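# Replace the box lid and get both apples onto the plate

## Task

Set the lid back onto the box, and finish with both apples resting on the plate.

## Robot and tools

Robot: two arms, left_arm and right_arm. Each ends in a two-finger gripper with a wrist camera. In the scene frame, left_arm's URDF root sits at (-0.005, +0.269, 0) m, turned about +z by quat_wxyz (+1.000, 0, 0, +0.018). right_arm's sits at (-0.045, -0.342, 0) m with quat_wxyz (+1.000, 0, 0, -0.015). A two-camera stand is fixed to the floor behind the arms. Arm names do not match image sides.

Frames: the scene frame has its origin at table-top height, halfway between the nominal bases. +z points up, +x points out over the table, and left_arm is on the +y side. Reported end_effector_position (m) and end_effector_quat_wxyz are in this frame. The position is the point between the finger pads, just under 1 cm behind the tips. The fingers point along the gripper's +z and close along its y. Readings can be off by a few cm, more at long reach. Offsets you send are not in the scene frame: each arm's offset uses the axes of its own current Hand target.

Row layout: every motion row is 14 numbers, each in [-1, 1]. The first 7 are left_arm: dx, dy, dz, rx, ry, rz, opening. The next 7 are the same for right_arm. Both arms are always included. dx to rz are an offset from that arm's Hand target, not a pose. 1.0 equals 0.6 m of travel or 180 degrees of turn. rx, ry, rz form one rotation vector. opening is absolute, not an offset: +1 is fully open (about 87 mm gap), 0 is about 31-49 mm, -0.5 about 8-21 mm, -1 shut. To leave an arm still, send six zeros and repeat its current opening. A 0 opening is a real command.

execute_actions(actions, cameras): actions is a list of up to 15 actions. Each action is a list of up to 15 rows, one per 1/30 s step. A short action holds its last row to step 15. Every row in an action counts from the Hand target at that action's start, and each new action starts from the updated target, so repeating an offset moves the arm again. Images come back only for an empty actions list or when cameras names them. cameras is a list of names (cam_low, cam_left_wrist, cam_right_wrist) or ["all"]. An unknown name voids the call. An empty call also reports the scene number and task.

move(target, speed, blend, opening_speed, blocking, cameras): moves each gripper in a straight line toward an offset from its Hand target. target is one 14-number row, or a list of up to 15 rows. Every row in the list counts from the same starting Hand targets, not from the previous row. speed is in m/s, 0.002 to 2.9, default 0.25; turning is capped at twice that in rad/s. blend (m) rounds corners of a list; 0 stops at each point. opening_speed (per s on the -1..+1 scale, at least 0.2) ramps the fingers gradually. blocking=false returns after about 0.5 s while motion continues. The whole move is capped at 10 s. Paths do not avoid obstacles or the other arm, and the gripper can lag or overshoot, worse when fast or stretched out. Do not route a path close past an arm's own base: the elbow may whip round. The result adds a move: line giving the ending (done, off_target, moving, held, fault) and limits (paced = pose clipped, held = steps withheld). done means at rest within 10 mm and 2 degrees.

wait(seconds, 0 to 3600): lets time pass with no new commands; a running move carries on. stop(): brakes the running move. zoom_image(camera, region=[x0,y0,x1,y1]): enlarges part of the latest image from that camera, at most 504x504 px. All cameras are 672x504. read_manual(section="licences") only returns licence texts. finished_scene(scene) ends the scene for good; the goal must hold without the robot. After ending scene 1, make no further call in that reply.

Results: Hand target is the last commanded pose after clipping; the next offsets start from it. The gripper often rests short of it. A later execute_actions call, even with zero offsets, re-requests that pose; otherwise send the remaining gap. Each step, commanded orientation is clipped to within 40 degrees of the measured one. grip_measured is the finger reading on the command's scale. To hold something, command about 0.04 below the reading at first contact (up to 0.11 near the ends). Joint torques are in joint order; numbers 1-3 wrap at ±28 N m. Joint velocities may be summarised as within noise. Tool commands shows current gripper commands.

Cautions: small moves may not happen or may go sideways, so check position and tilt after each one and correct it. Blocked arms keep pushing until commanded back past the gripper. Do not drop, throw or release moving objects. Do not strike fixtures or push hard. Keep everything on the table, and keep crockery such as the plate from falling more than a few cm. Keep the two arms, grippers and wrist cameras from touching, and never close one gripper on the other's fingers. Avoid straining the camera cables. Long holds, outstretched poses and unreachable targets heat motors: MOTOR HOT appears at 75 °C, a fold-away fault at 90 °C, collapse at 100 °C. A loose object may occasionally get nudged by itself.

Each tool is called after "Emit:" as name([rows], argument=value, ...), one row to a line, values as JSON.

## Session

Emit:
execute_actions(actions=[])

Scene clock: 0.00 s.
left_arm: end_effector_position=(+0.2860, +0.2424, +0.2125) grip_measured=+1.000 end_effector_quat_wxyz=(+0.670, -0.089, +0.732, -0.090) | right_arm: end_effector_position=(+0.2119, -0.2309, +0.1133) grip_measured=+1.000 end_effector_quat_wxyz=(+0.489, +0.075, +0.865, +0.086)
Joint positions: left_arm=[-0.151 0.554 0.401 0.066 -0.102 -0.264 1] | right_arm=[0.641 0.842 0.475 -0.23 0.446 0.545 1]
Joint velocities: within noise
Joint torques (N m): no reading
Motor temperatures (°C): left_arm=[17 24 21 20 18 19 20] | right_arm=[17 20 20 21 17 21 18]
Heat: left arm: 24 °C; right arm: 21 °C.
Hand target: left_arm +0.2871, +0.2423, +0.2219; +0.678, -0.089, +0.724, -0.092 | right_arm +0.2122, -0.2310, +0.1153; +0.490, +0.076, +0.864, +0.085
Tool commands: left_gripper/opening=+1.0 right_gripper/opening=+1.0

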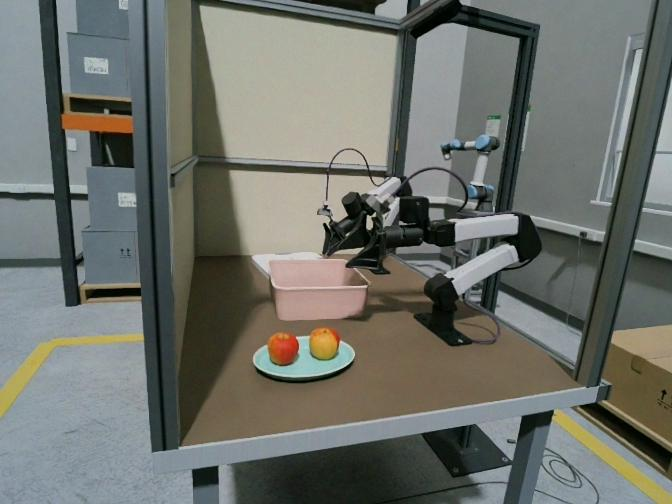

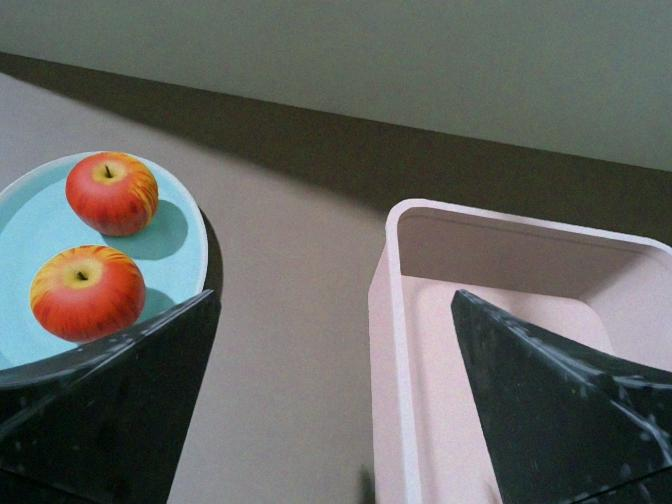

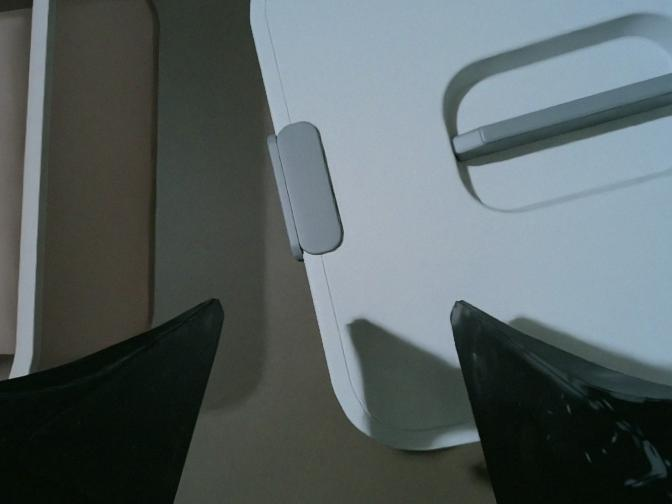

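Emit:
move(target=[-0.2,0.03,-0.152,0,0,0,1,-0.317,-0.145,-0.103,0,0,0,1], cameras=["all"])

Scene clock: 43.00 s.
left_arm: end_effector_position=(+0.2037, +0.2910, +0.3314) grip_measured=+1.000 end_effector_quat_wxyz=(+0.675, -0.098, +0.725, -0.096) | right_arm: end_effector_position=(+0.2513, -0.3605, +0.2797) grip_measured=+1.000 end_effector_quat_wxyz=(+0.490, +0.080, +0.864, +0.085)
Joint positions: left_arm=[0.726 0.455 0.909 -0.551 0.766 -0.207 1] | right_arm=[-0.203 1.008 1.198 -0.743 -0.269 0.102 1]
Joint torques (N m): left_arm=[0.76 3.99 7.15 1.79 0.2 0.12] | right_arm=[-0.62 -0.92 9.58 1.72 -0.1 -0.21]
Motor temperatures (°C): left_arm=[17 24 28 26 18 19 20] | right_arm=[17 20 25 24 17 21 18]
Heat: left arm: 28 °C; right arm: 25 °C.
Hand target: left_arm +0.2036, +0.2911, +0.3389; +0.678, -0.089, +0.724, -0.092 | right_arm +0.2518, -0.3611, +0.2859; +0.490, +0.076, +0.864, +0.085
Off the commanded pose: left_arm 0.007 m, 1 deg | right_arm 0.006 m, 1 deg.
move: done

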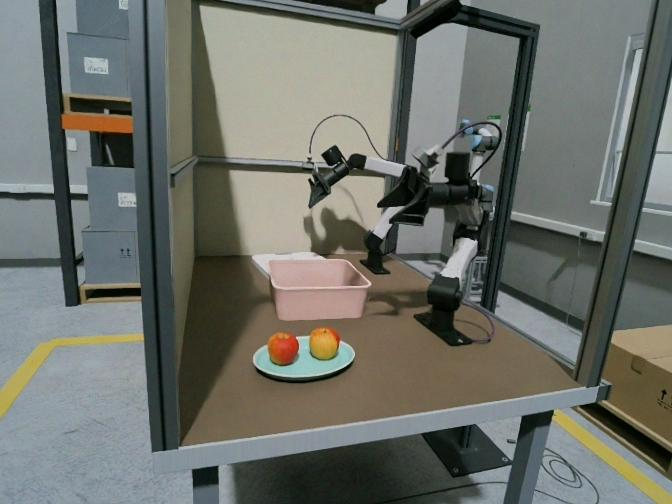

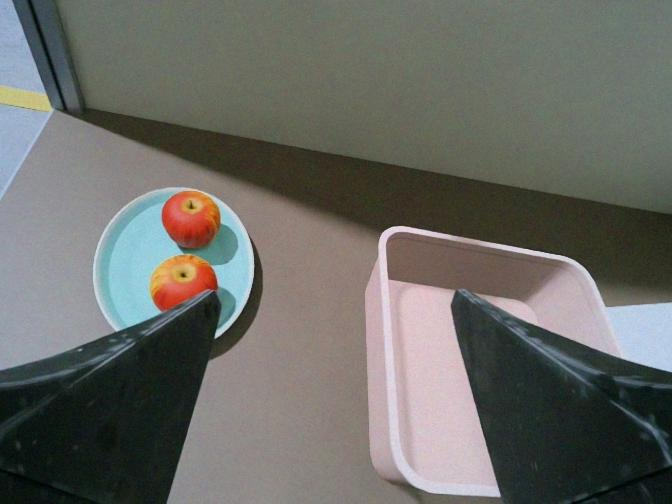

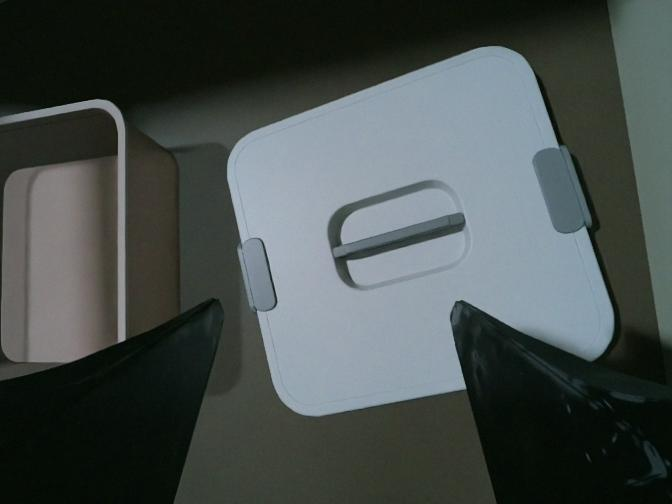

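Emit:
move(target=[0,0,0,0,0,0,1,0.114,-0.056,0.203,0.270,0.226,0.354,0], cameras=["all"])

Scene clock: 89.20 s.
left_arm: end_effector_position=(+0.2037, +0.2908, +0.3314) grip_measured=+1.000 end_effector_quat_wxyz=(+0.675, -0.097, +0.725, -0.096) | right_arm: end_effector_position=(+0.3208, -0.3694, +0.1625) grip_measured=+0.000 end_effector_quat_wxyz=(+0.016, +0.638, +0.770, +0.005)
Joint positions: left_arm=[0.726 0.455 0.909 -0.551 0.767 -0.207 1] | right_arm=[-0.147 1.985 1.974 -1.528 0.007 1.206 0.5]
Joint torques (N m): left_arm=[0.65 4.19 7.2 1.74 0.16 0.12] | right_arm=[-0.54 -8.17 8.23 -0.05 0.03 0.12]
Heat: left arm: 29 °C; right arm: 28 °C.
Hand target: left_arm +0.2036, +0.2912, +0.3389; +0.678, -0.089, +0.724, -0.092 | right_arm +0.3200, -0.3703, +0.1597; -0.002, +0.646, +0.763, -0.001
Off the commanded pose: left_arm 0.007 m, 1 deg | right_arm 0.003 m, 2 deg.
move: done

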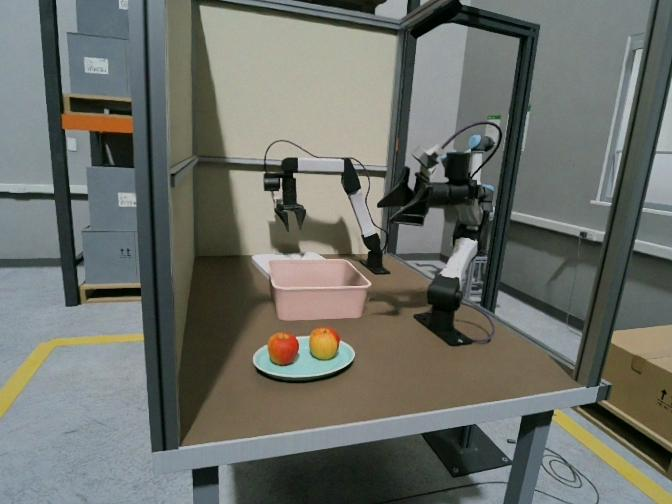

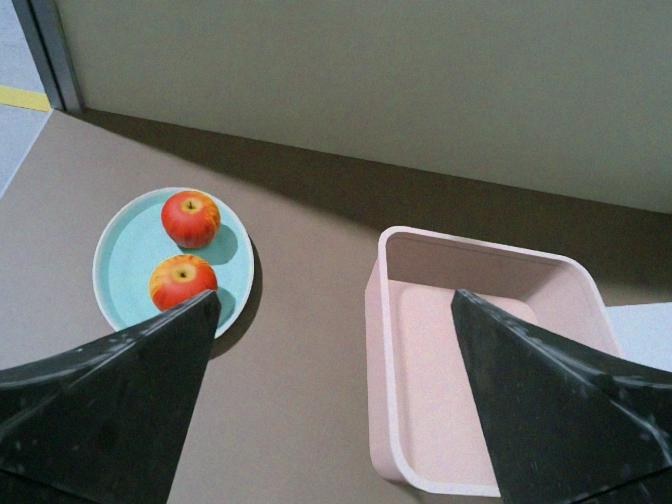

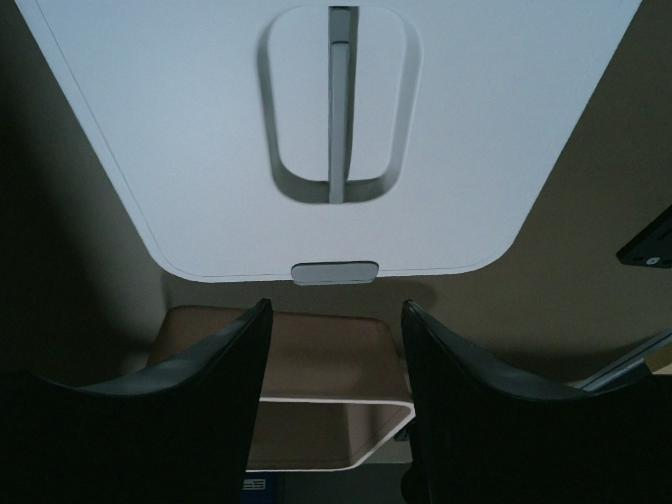

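Emit:
move(target=[0,0,0,0,0,0,1,0.001,0.001,0.183,0,0,0,0], cameras=["cam_right_wrist","cam_low"])

Emit:
zoom_image(camera="cam_low", region=[230, 180, 410, 320])

Scene clock: 99.00 s.
left_arm: end_effector_position=(+0.2037, +0.2908, +0.3314) grip_measured=+1.000 end_effector_quat_wxyz=(+0.675, -0.097, +0.725, -0.096) | right_arm: end_effector_position=(+0.3235, -0.3690, +0.0625) grip_measured=+0.000 end_effector_quat_wxyz=(+0.014, +0.639, +0.769, +0.006)
Joint positions: left_arm=[0.726 0.455 0.909 -0.551 0.767 -0.207 1] | right_arm=[-0.147 1.984 1.574 -1.13 0.003 1.209 0.5]
Joint torques (N m): left_arm=[0.72 4.08 7.06 1.76 0.12 0.18] | right_arm=[-0.34 -8.54 4.37 0.35 0.1 0.08]
Heat: left arm: 29 °C; right arm: 28 °C.
Hand target: left_arm +0.2036, +0.2912, +0.3389; +0.678, -0.089, +0.724, -0.092 | right_arm +0.3202, -0.3695, +0.0499; -0.001, +0.646, +0.763, -0.001
Off the commanded pose: left_arm 0.007 m, 1 deg | right_arm 0.013 m, 2 deg.
move: off_target (right_arm)
Images, in order (width x height): cam_low 672x504, cam_right_wrist 672x504.

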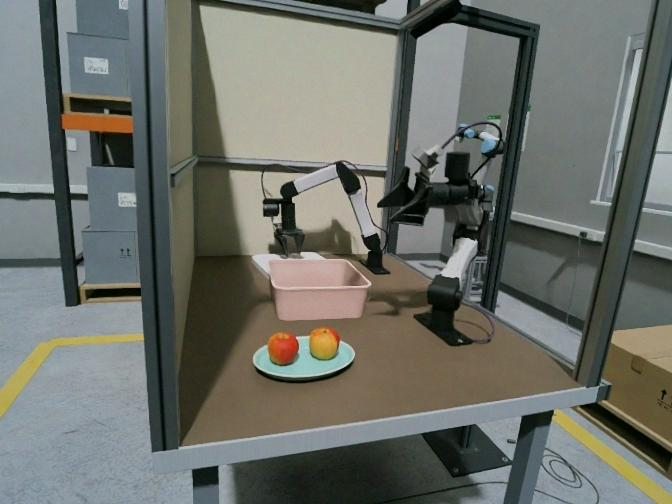

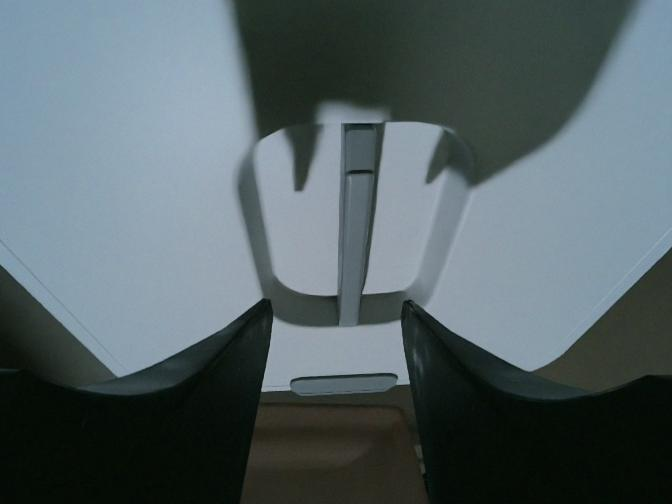

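Scaled by 2.800 from the camera's image (finer frame: 960x720).

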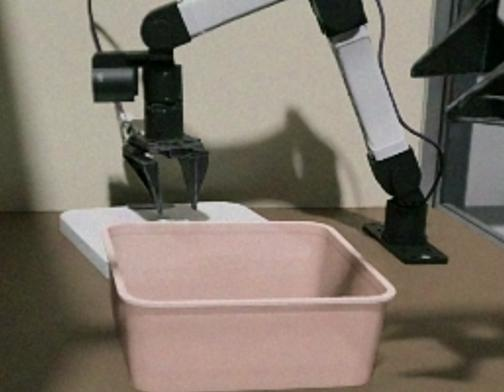

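Emit:
move(target=[0,0,0,0,0,0,1,0,-0.013,0.056,0,0,0,0], speed=0.1, cameras=["cam_right_wrist","cam_low"])

Emit:
zoom_image(camera="cam_low", region=[230, 220, 350, 300])

Scene clock: 114.40 s.
left_arm: end_effector_position=(+0.2037, +0.2908, +0.3314) grip_measured=+1.000 end_effector_quat_wxyz=(+0.675, -0.097, +0.725, -0.096) | right_arm: end_effector_position=(+0.3174, -0.3692, +0.0298) grip_measured=+0.000 end_effector_quat_wxyz=(+0.015, +0.640, +0.768, +0.007)
Joint positions: left_arm=[0.726 0.455 0.909 -0.551 0.767 -0.207 1] | right_arm=[-0.151 1.989 1.447 -0.996 0.002 1.209 0.5]
Joint torques (N m): left_arm=[0.77 3.9 7.21 1.75 0.17 0.15] | right_arm=[-0.69 -8.12 4.38 0.37 0.09 -0.01]
Heat: left arm: 29 °C; right arm: 26 °C.
Hand target: left_arm +0.2036, +0.2912, +0.3389; +0.678, -0.089, +0.724, -0.092 | right_arm +0.3125, -0.3707, +0.0164; -0.001, +0.646, +0.763, +0.000
Off the commanded pose: left_arm 0.007 m, 1 deg | right_arm 0.014 m, 2 deg.
move: off_target (right_arm)
Images, in order (width x height): cam_low 672x504, cam_right_wrist 672x504.

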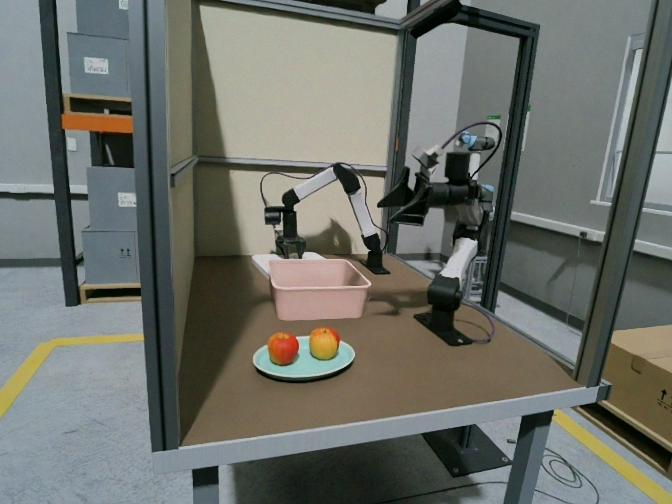

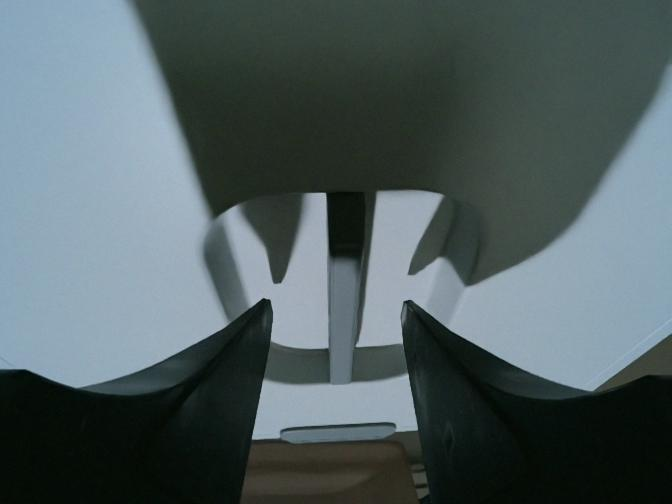

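Scaled by 4.200 from the camera's image (finer frame: 960x720).

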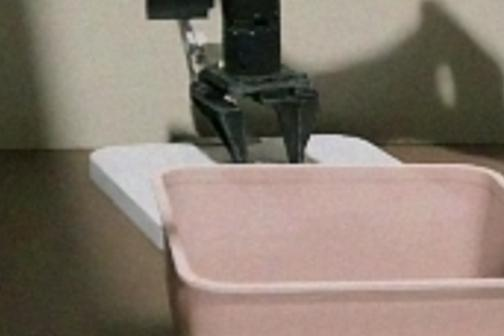

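Emit:
move(target=[0,0,0,0,0,0,1,0,0,0.023,0,0,0,0], speed=0.05)

Emit:
move(target=[0,0,0,0,0,0,1,0,0,0,0,0,0,-1], opening_speed=0.8, cameras=["cam_right_wrist"])

Scene clock: 120.47 s.
left_arm: end_effector_position=(+0.2037, +0.2908, +0.3314) grip_measured=+1.000 end_effector_quat_wxyz=(+0.675, -0.097, +0.725, -0.096) | right_arm: end_effector_position=(+0.3174, -0.3691, +0.0194) grip_measured=+0.000 end_effector_quat_wxyz=(+0.014, +0.641, +0.767, +0.009)
Joint positions: left_arm=[0.726 0.455 0.909 -0.551 0.767 -0.207 1] | right_arm=[-0.152 2.001 1.42 -0.957 -0.003 1.209 0.5]
Joint torques (N m): left_arm=[0.88 4.08 7.28 1.73 0.16 0.14] | right_arm=[-0.61 -7.86 3.77 0.56 0.13 0.01]
Heat: left arm: 29 °C; right arm: 26 °C.
Hand target: left_arm +0.2036, +0.2912, +0.3389; +0.678, -0.089, +0.724, -0.092 | right_arm +0.3124, -0.3707, +0.0026; -0.001, +0.646, +0.763, +0.000
Off the commanded pose: left_arm 0.007 m, 1 deg | right_arm 0.018 m, 2 deg.
move: off_target (right_arm)

Scene clock: 121.93 s.
left_arm: end_effector_position=(+0.2037, +0.2908, +0.3314) grip_measured=+1.000 end_effector_quat_wxyz=(+0.675, -0.097, +0.725, -0.096) | right_arm: end_effector_position=(+0.3214, -0.3690, +0.0195) grip_measured=-0.740 end_effector_quat_wxyz=(+0.020, +0.641, +0.767, +0.015)
Joint positions: left_arm=[0.726 0.455 0.909 -0.551 0.767 -0.207 1] | right_arm=[-0.152 2.001 1.42 -0.941 -0.007 1.209 0.13]
Joint torques (N m): left_arm=[0.83 4.15 7.05 1.75 0.18 0.14] | right_arm=[-0.47 -7.91 3.79 0.35 0.17 -0.01]
Heat: left arm: 29 °C; right arm: 26 °C.
Hand target: left_arm +0.2036, +0.2912, +0.3389; +0.678, -0.089, +0.724, -0.092 | right_arm +0.3124, -0.3706, +0.0026; -0.001, +0.646, +0.763, +0.000
Off the commanded pose: left_arm 0.007 m, 1 deg | right_arm 0.019 m, 3 deg.
move: done

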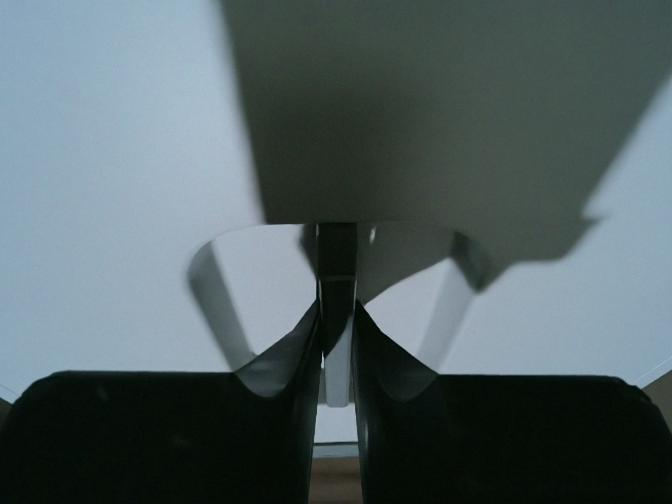

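Emit:
move(target=[0,0,0,0,0,0,1,0,0,-0.38,0,0,0.053,-1], speed=0.18, cameras=["all"])

Scene clock: 133.93 s.
left_arm: end_effector_position=(+0.2037, +0.2908, +0.3314) grip_measured=+1.000 end_effector_quat_wxyz=(+0.675, -0.097, +0.725, -0.096) | right_arm: end_effector_position=(+0.3215, -0.3700, +0.2090) grip_measured=-0.743 end_effector_quat_wxyz=(+0.063, +0.699, +0.710, +0.055)
Joint positions: left_arm=[0.726 0.455 0.909 -0.551 0.767 -0.207 1] | right_arm=[-0.167 1.865 1.988 -1.528 -0.022 1.36 0.129]
Joint torques (N m): left_arm=[0.88 3.99 7.16 1.77 0.09 0.12] | right_arm=[-0.81 -13.24 8.69 0.13 0.07 0.14]
Heat: left arm: 30 °C; right arm: 25 °C.
Hand target: left_arm +0.2036, +0.2912, +0.3389; +0.678, -0.089, +0.724, -0.092 | right_arm +0.3131, -0.3708, +0.2306; -0.001, +0.707, +0.707, +0.000
Off the commanded pose: left_arm 0.007 m, 1 deg | right_arm 0.023 m, 10 deg.
joint sent to its limit (right arm) — joint 4 (wrist pitch), lower limit. The joint targets are off in orientation, not in position.
move: off_target (right_arm)

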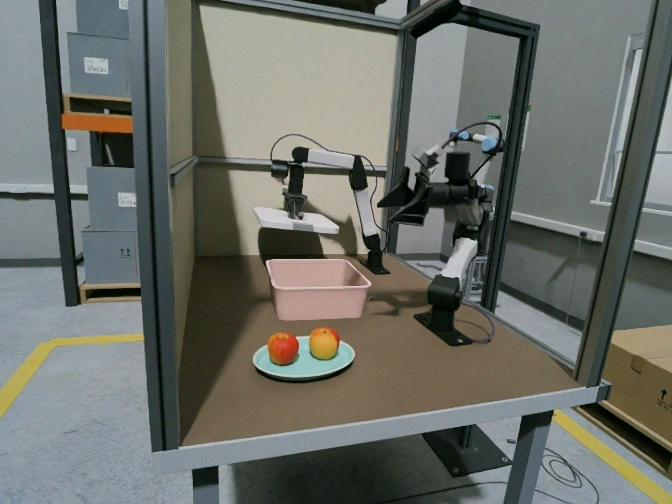

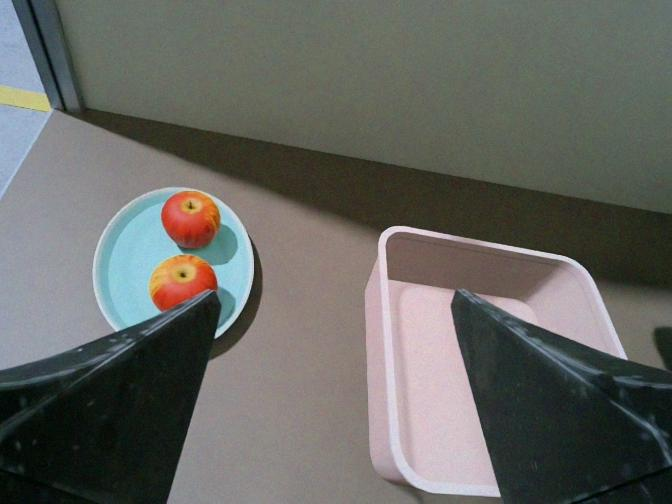

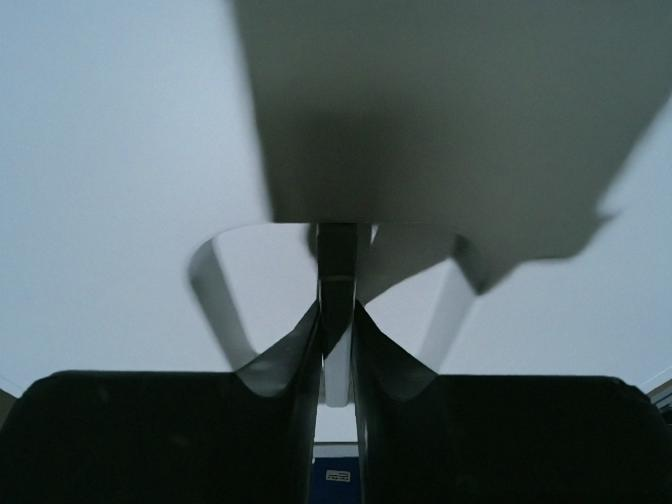

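Emit:
move(target=[0,0,0,0,0,0,1,0.673,-0.032,0.06,0,0,0,-1], cameras=["all"])

Emit:
zoom_image(camera="cam_low", region=[230, 180, 410, 320])

Scene clock: 147.97 s.
left_arm: end_effector_position=(+0.2037, +0.2908, +0.3314) grip_measured=+1.000 end_effector_quat_wxyz=(+0.675, -0.097, +0.725, -0.096) | right_arm: end_effector_position=(+0.2973, +0.0350, +0.1960) grip_measured=-0.743 end_effector_quat_wxyz=(-0.008, +0.610, +0.779, +0.144)
Joint positions: left_arm=[0.726 0.455 0.909 -0.551 0.767 -0.207 1] | right_arm=[0.771 2.296 2.535 -1.528 -0.063 2.078 0.129]
Joint torques (N m): left_arm=[0.73 4.08 7.06 1.72 0.21 0.11] | right_arm=[-0.18 -11.85 8.38 0.32 -0.11 0.09]
Motor temperatures (°C): left_arm=[17 25 30 28 18 19 20] | right_arm=[17 27 25 23 17 21 18]
Heat: left arm: 30 °C; right arm: 27 °C.
Hand target: left_arm +0.2036, +0.2912, +0.3389; +0.678, -0.089, +0.724, -0.092 | right_arm +0.2942, +0.0330, +0.1950; -0.001, +0.708, +0.707, -0.001
Off the commanded pose: left_arm 0.007 m, 1 deg | right_arm 0.004 m, 22 deg.
joint sent to its limit (right arm) — joint 4 (wrist pitch), lower limit; joint 6 (wrist roll), upper limit. The joint targets are off in orientation, not in position.
move: off_target (right_arm)

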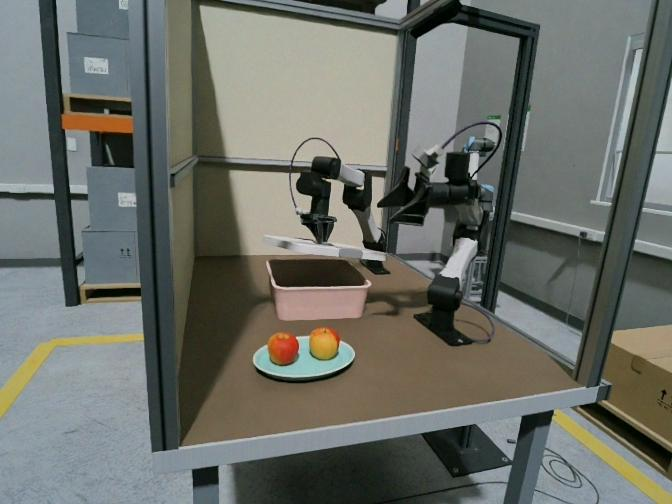

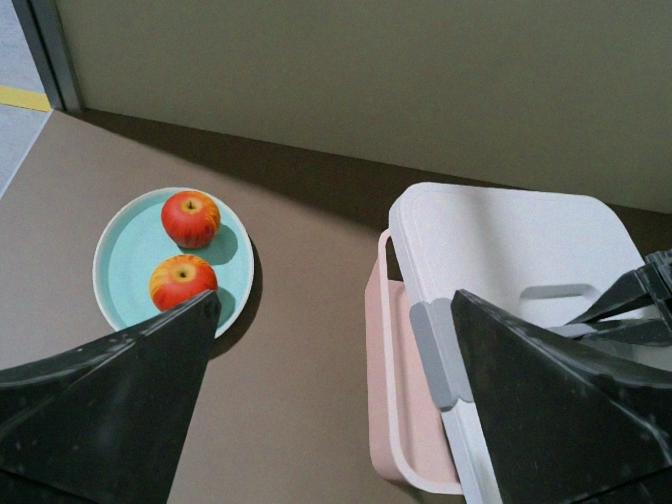

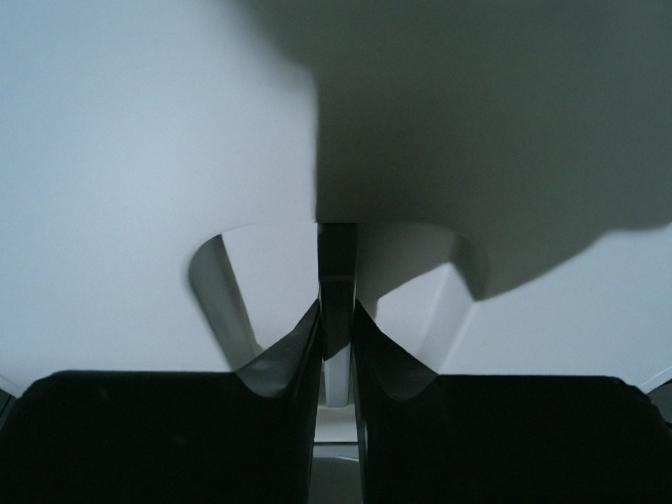

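Scaled by 2.800 from the camera's image (finer frame: 960x720).

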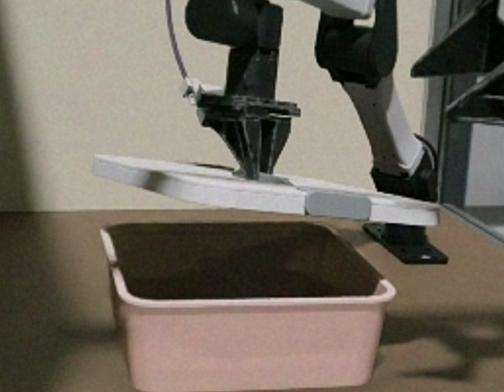

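Emit:
move([
  [-0.05,0.194,-0.002,0,0,0,1,-0.305,0.06,0,0,0,-0.5,-1],
  [-0.05,0.194,-0.002,0,0,0,1,-0.305,0.06,0,0,0,-1,-1],
  [-0.05,0.194,-0.002,0,0,0,1,0,0.013,0.02,0,0,-1,-1],
], blend=[0.05,0.05,0], speed=0.4, cameras=["all"])

Emit:
zoom_image(camera="cam_low", region=[230, 180, 410, 320])

Scene clock: 191.53 s.
left_arm: end_effector_position=(+0.2041, +0.4086, +0.3226) grip_measured=+1.000 end_effector_quat_wxyz=(+0.668, -0.116, +0.726, -0.114) | right_arm: end_effector_position=(+0.2990, +0.0313, +0.1800) grip_measured=-0.743 end_effector_quat_wxyz=(-0.205, +0.713, -0.670, -0.006)
Joint positions: left_arm=[1.297 0.882 0.981 -0.447 1.33 0.011 1] | right_arm=[0.918 2.472 2.834 -1.52 0.016 -0.748 0.128]
Joint torques (N m): left_arm=[0.65 -0.34 8.98 1.77 0.4 0.13] | right_arm=[0.03 -13.55 8.58 1.12 0.1 0.11]
Motor temperatures (°C): left_arm=[17 25 31 29 18 19 20] | right_arm=[17 36 28 22 17 21 19]
Heat: left arm: 31 °C; right arm: 36 °C.
Hand target: left_arm +0.2038, +0.4114, +0.3384; +0.678, -0.089, +0.724, -0.092 | right_arm +0.3019, +0.0330, +0.1831; +0.001, +0.707, -0.707, -0.001
Off the commanded pose: left_arm 0.016 m, 4 deg | right_arm 0.005 m, 24 deg.
elbow stopped short (right arm): the move would have taken joint 3 (elbow) straighter than the controller allows.
move: off_target (left_arm, right_arm)

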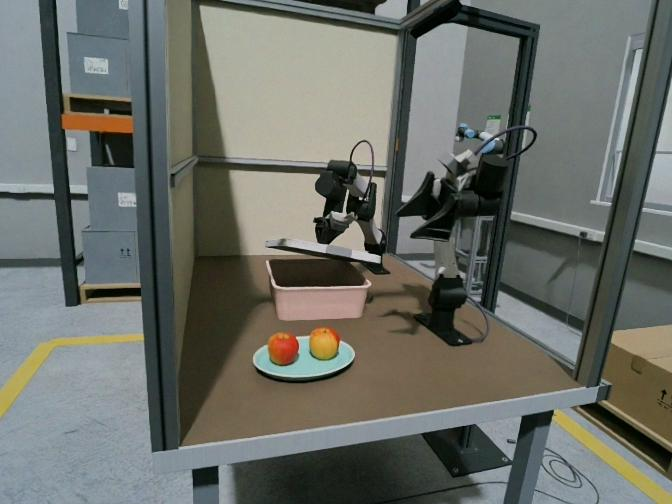

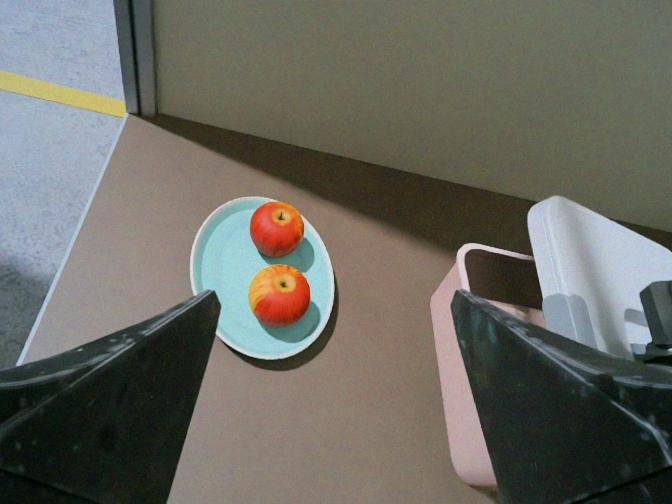

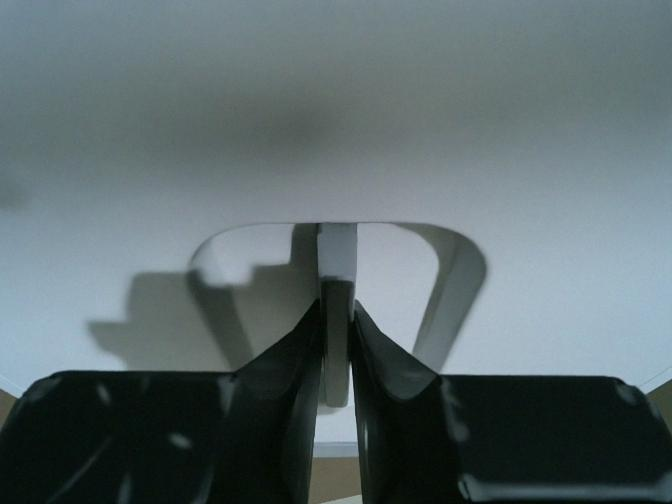

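Scaled by 2.800 from the camera's image (finer frame: 960x720).

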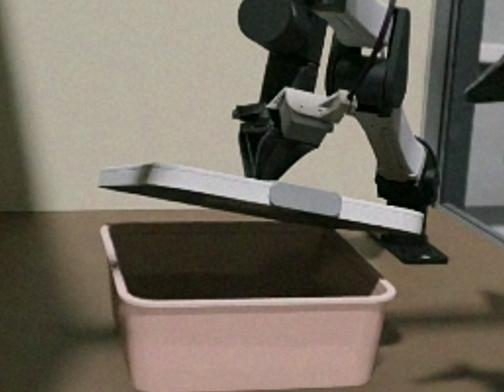

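Emit:
move(target=[0,0,0,0,0,0,1,0.72,-0.05,-0.02,0,0,0,-1], speed=0.4)

Emit:
move(target=[0.357,-0.302,0.186,-0.064,0.476,0.062,0.3,0,0,0,0,0,0,-1], speed=0.35, cameras=["all"])

Emit:
zoom_image(camera="cam_low", region=[230, 180, 410, 320])

Scene clock: 247.27 s.
left_arm: end_effector_position=(+0.2041, +0.4086, +0.3226) grip_measured=+1.000 end_effector_quat_wxyz=(+0.668, -0.116, +0.726, -0.114) | right_arm: end_effector_position=(+0.3445, -0.3988, +0.1751) grip_measured=-0.743 end_effector_quat_wxyz=(-0.029, +0.702, -0.711, +0.028)
Joint positions: left_arm=[1.297 0.882 0.981 -0.447 1.33 0.011 1] | right_arm=[-0.01 1.991 2.029 -1.528 -0.005 -1.599 0.128]
Joint torques (N m): left_arm=[0.92 -0.54 9.02 1.77 0.34 0.21] | right_arm=[0.43 -15.6 5.59 -0.03 0.12 -0.19]
Motor temperatures (°C): left_arm=[17 24 36 30 18 19 20] | right_arm=[17 36 27 23 17 21 19]
Heat: left arm: 36 °C; right arm: 36 °C.
Hand target: left_arm +0.2038, +0.4114, +0.3384; +0.678, -0.089, +0.724, -0.092 | right_arm +0.3315, -0.3991, +0.1945; +0.001, +0.707, -0.707, -0.001
Off the commanded pose: left_arm 0.016 m, 4 deg | right_arm 0.023 m, 5 deg.
joint sent to its limit (right arm) — joint 4 (wrist pitch), lower limit. The joint targets are off in orientation, not in position.
move: off_target (right_arm)

Scene clock: 250.37 s.
left_arm: end_effector_position=(+0.2978, +0.1819, +0.1631) grip_measured=+0.300 end_effector_quat_wxyz=(-0.011, +0.003, +1.000, -0.003) | right_arm: end_effector_position=(+0.3446, -0.3988, +0.1751) grip_measured=-0.743 end_effector_quat_wxyz=(-0.029, +0.702, -0.711, +0.028)
Joint positions: left_arm=[-0.278 1.933 1.897 -1.556 0.01 -0.236 0.65] | right_arm=[-0.01 1.991 2.029 -1.528 -0.005 -1.6 0.128]
Joint torques (N m): left_arm=[-0.57 -10.26 7.92 0.19 -0.13 -0.11] | right_arm=[0.42 -15.54 5.76 -0.08 0.08 -0.17]
Heat: left arm: 36 °C; right arm: 37 °C.
Hand target: left_arm +0.3023, +0.1804, +0.1705; +0.001, +0.000, +1.000, -0.001 | right_arm +0.3315, -0.3990, +0.1945; +0.001, +0.707, -0.707, -0.001
Off the commanded pose: left_arm 0.009 m, 1 deg | right_arm 0.023 m, 5 deg.
joint sent to its limit (right arm) — joint 4 (wrist pitch), lower limit. The joint targets are off in orientation, not in position.
move: done

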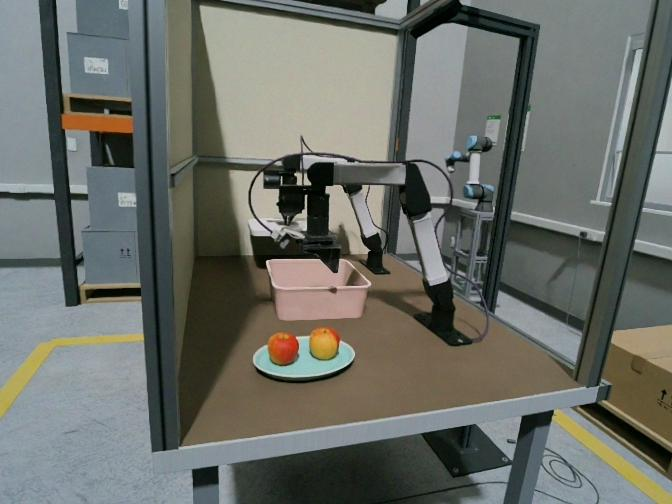

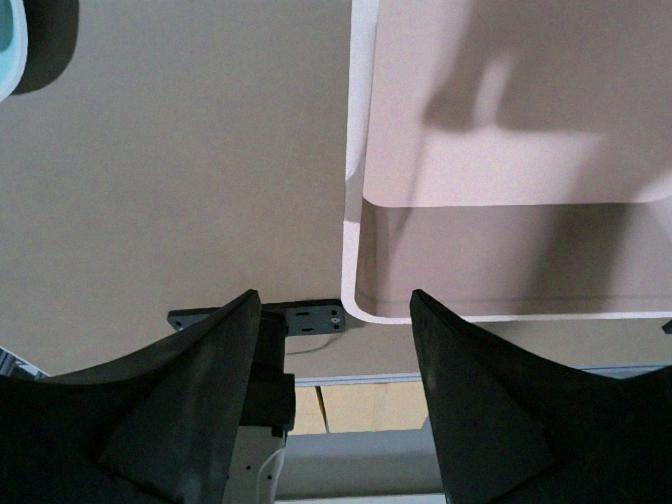

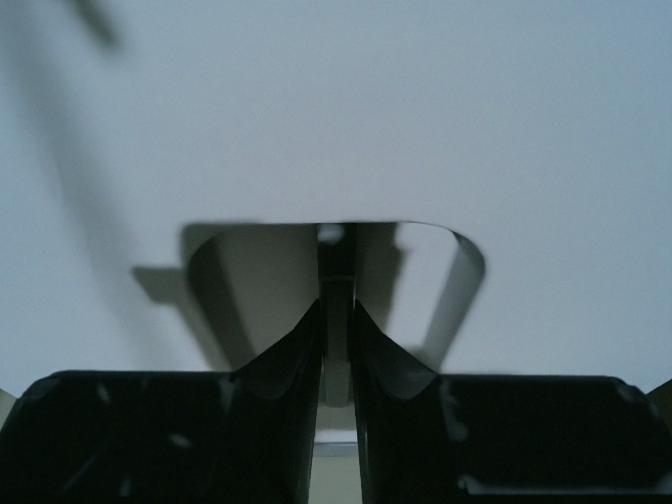

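Scaled by 2.800 from the camera's image (finer frame: 960x720).

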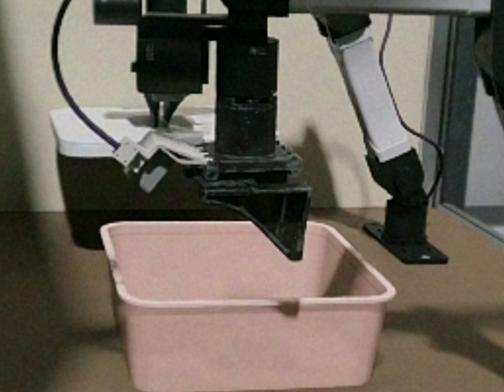

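Emit:
move(target=[-0.013,-0.016,0.13,0,0,0,0.3,0,0,0,0,0,0,-1], cameras=["cam_left_wrist","cam_low"])

Scene clock: 267.30 s.
left_arm: end_effector_position=(+0.3088, +0.1726, +0.0962) grip_measured=+0.300 end_effector_quat_wxyz=(-0.004, +0.001, +1.000, -0.004) | right_arm: end_effector_position=(+0.3446, -0.3988, +0.1751) grip_measured=-0.743 end_effector_quat_wxyz=(-0.029, +0.702, -0.711, +0.028)
Joint positions: left_arm=[-0.296 1.95 1.656 -1.283 0.01 -0.256 0.65] | right_arm=[-0.01 1.991 2.029 -1.528 -0.005 -1.6 0.128]
Joint torques (N m): left_arm=[-0.69 -10.85 4 0.57 -0.13 -0.14] | right_arm=[0.42 -15.51 5.96 -0.02 0.12 -0.18]
Heat: left arm: 35 °C; right arm: 40 °C.
Hand target: left_arm +0.3102, +0.1708, +0.0925; +0.001, +0.000, +1.000, -0.001 | right_arm +0.3315, -0.3990, +0.1945; +0.001, +0.707, -0.707, -0.001
Off the commanded pose: left_arm 0.004 m, 1 deg | right_arm 0.023 m, 5 deg.
joint sent to its limit (right arm) — joint 4 (wrist pitch), lower limit. The joint targets are off in orientation, not in position.
move: done
Images, in order (width x height): cam_low 672x504, cam_left_wrist 672x504.

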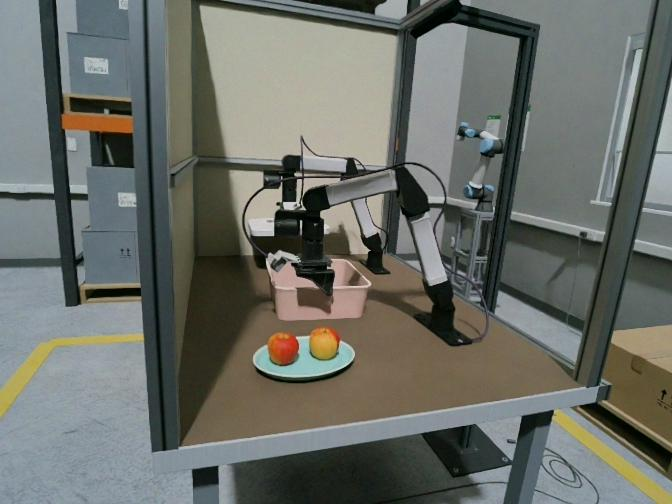

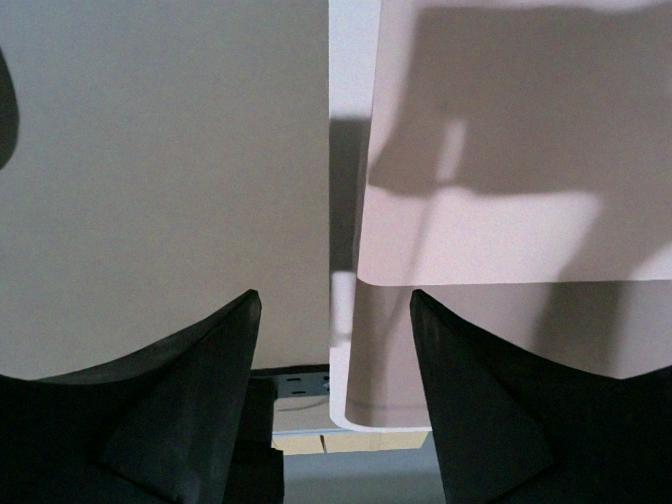

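Emit:
move([
  [0,0,0.035,0,0,0,0.3,0,0,0,0,0,0,-1],
  [0,0,0.035,0,0,0,-1,0,0,0,0,0,0,-1],
  [0,-0.317,0.03,0,0,0,-1,0,0,0,0,0,0,-1],
], opening_speed=1.2, speed=0.12, cameras=["all"])

Emit:
zoom_image(camera="cam_low", region=[230, 180, 410, 320])

Scene clock: 277.40 s.
left_arm: end_effector_position=(+0.3121, -0.0223, +0.0772) grip_measured=-0.658 end_effector_quat_wxyz=(+0.006, +0.006, +1.000, -0.021) | right_arm: end_effector_position=(+0.3446, -0.3988, +0.1751) grip_measured=-0.743 end_effector_quat_wxyz=(-0.029, +0.702, -0.711, +0.028)
Joint positions: left_arm=[-0.709 2.333 2.182 -1.385 0.026 -0.661 0.171] | right_arm=[-0.01 1.991 2.029 -1.528 -0.005 -1.6 0.128]
Joint torques (N m): left_arm=[-0.5 -12.01 7.36 -0.03 -0.29 -0.16] | right_arm=[0.47 -15.38 5.74 -0.02 0.1 -0.18]
Motor temperatures (°C): left_arm=[17 29 35 26 18 19 20] | right_arm=[17 42 27 22 17 21 19]
Heat: left arm: 35 °C; right arm: 42 °C.
Hand target: left_arm +0.3104, -0.0195, +0.0749; +0.001, +0.000, +1.000, -0.001 | right_arm +0.3315, -0.3990, +0.1945; +0.001, +0.707, -0.707, -0.001
Off the commanded pose: left_arm 0.004 m, 2 deg | right_arm 0.023 m, 5 deg.
joint sent to its limit (right arm) — joint 4 (wrist pitch), lower limit. The joint targets are off in orientation, not in position.
move: done

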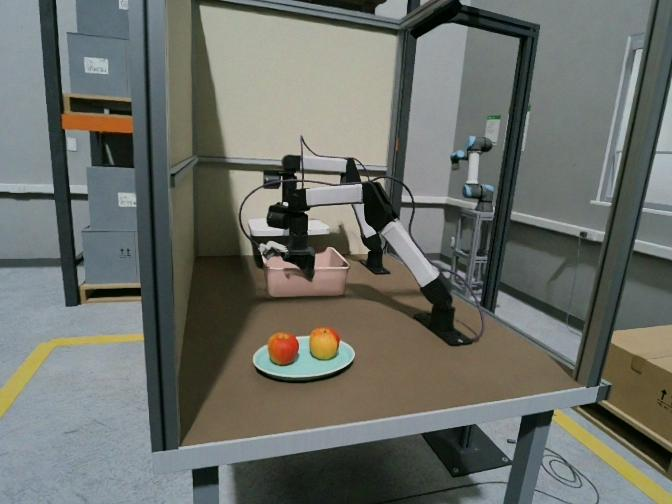

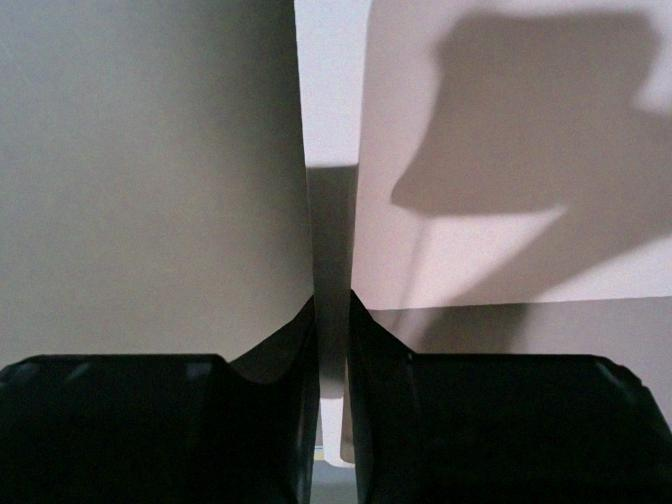

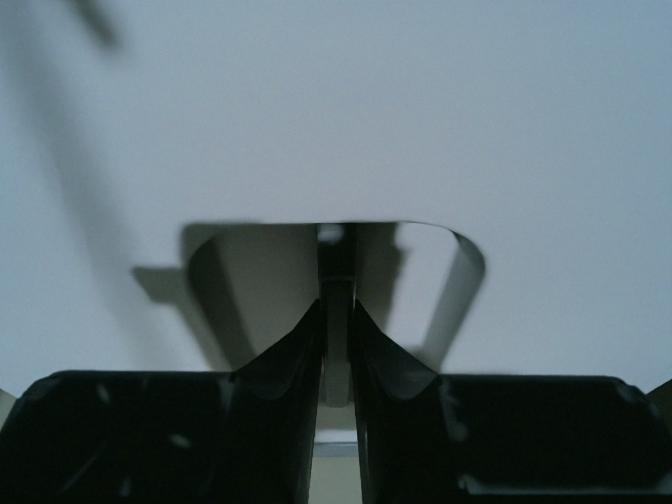

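Scaled by 2.800 from the camera's image (finer frame: 960x720).

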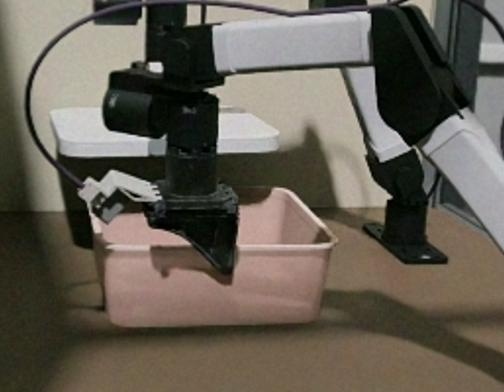

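Emit:
move([
  [0,0,0,0,0,0,0.2,0,0,0,0,0,0,-1],
  [0,0,-0.18,0,0,0,0.2,0,0,0,0,0,0,-1],
  [0.183,0.366,-0.44,0.146,-0.457,0.027,0.2,0,0,0,0,0,0,-1],
], speed=[0.25,0.25,0.4], blend=[0,0.03,0], opening_speed=1.5, cameras=["cam_left_wrist"])

Scene clock: 298.50 s.
left_arm: end_effector_position=(+0.1949, +0.2002, +0.3398) grip_measured=+0.200 end_effector_quat_wxyz=(+0.650, +0.031, +0.729, -0.210) | right_arm: end_effector_position=(+0.3446, -0.3988, +0.1751) grip_measured=-0.743 end_effector_quat_wxyz=(-0.029, +0.702, -0.711, +0.028)
Joint positions: left_arm=[0.013 0.444 0.942 -0.57 0.404 -0.242 0.6] | right_arm=[-0.01 1.991 2.029 -1.528 -0.005 -1.6 0.128]
Joint torques (N m): left_arm=[0.96 3.38 3.95 2.2 0.1 0.11] | right_arm=[0.36 -15.47 5.79 0.02 0.17 -0.18]
Motor temperatures (°C): left_arm=[17 34 35 26 18 19 21] | right_arm=[17 44 27 22 17 21 19]
Heat: left arm: 35 °C; right arm: 44 °C.
Hand target: left_arm +0.2000, +0.2006, +0.3383; +0.652, +0.038, +0.728, -0.209 | right_arm +0.3315, -0.3990, +0.1945; +0.001, +0.707, -0.707, -0.001
Off the commanded pose: left_arm 0.005 m, 1 deg | right_arm 0.023 m, 5 deg.
joint sent to its limit (right arm) — joint 4 (wrist pitch), lower limit. The joint targets are off in orientation, not in position.
move: done

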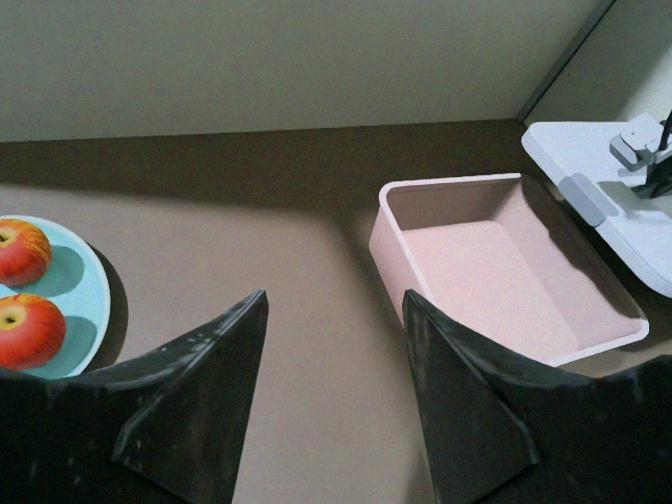

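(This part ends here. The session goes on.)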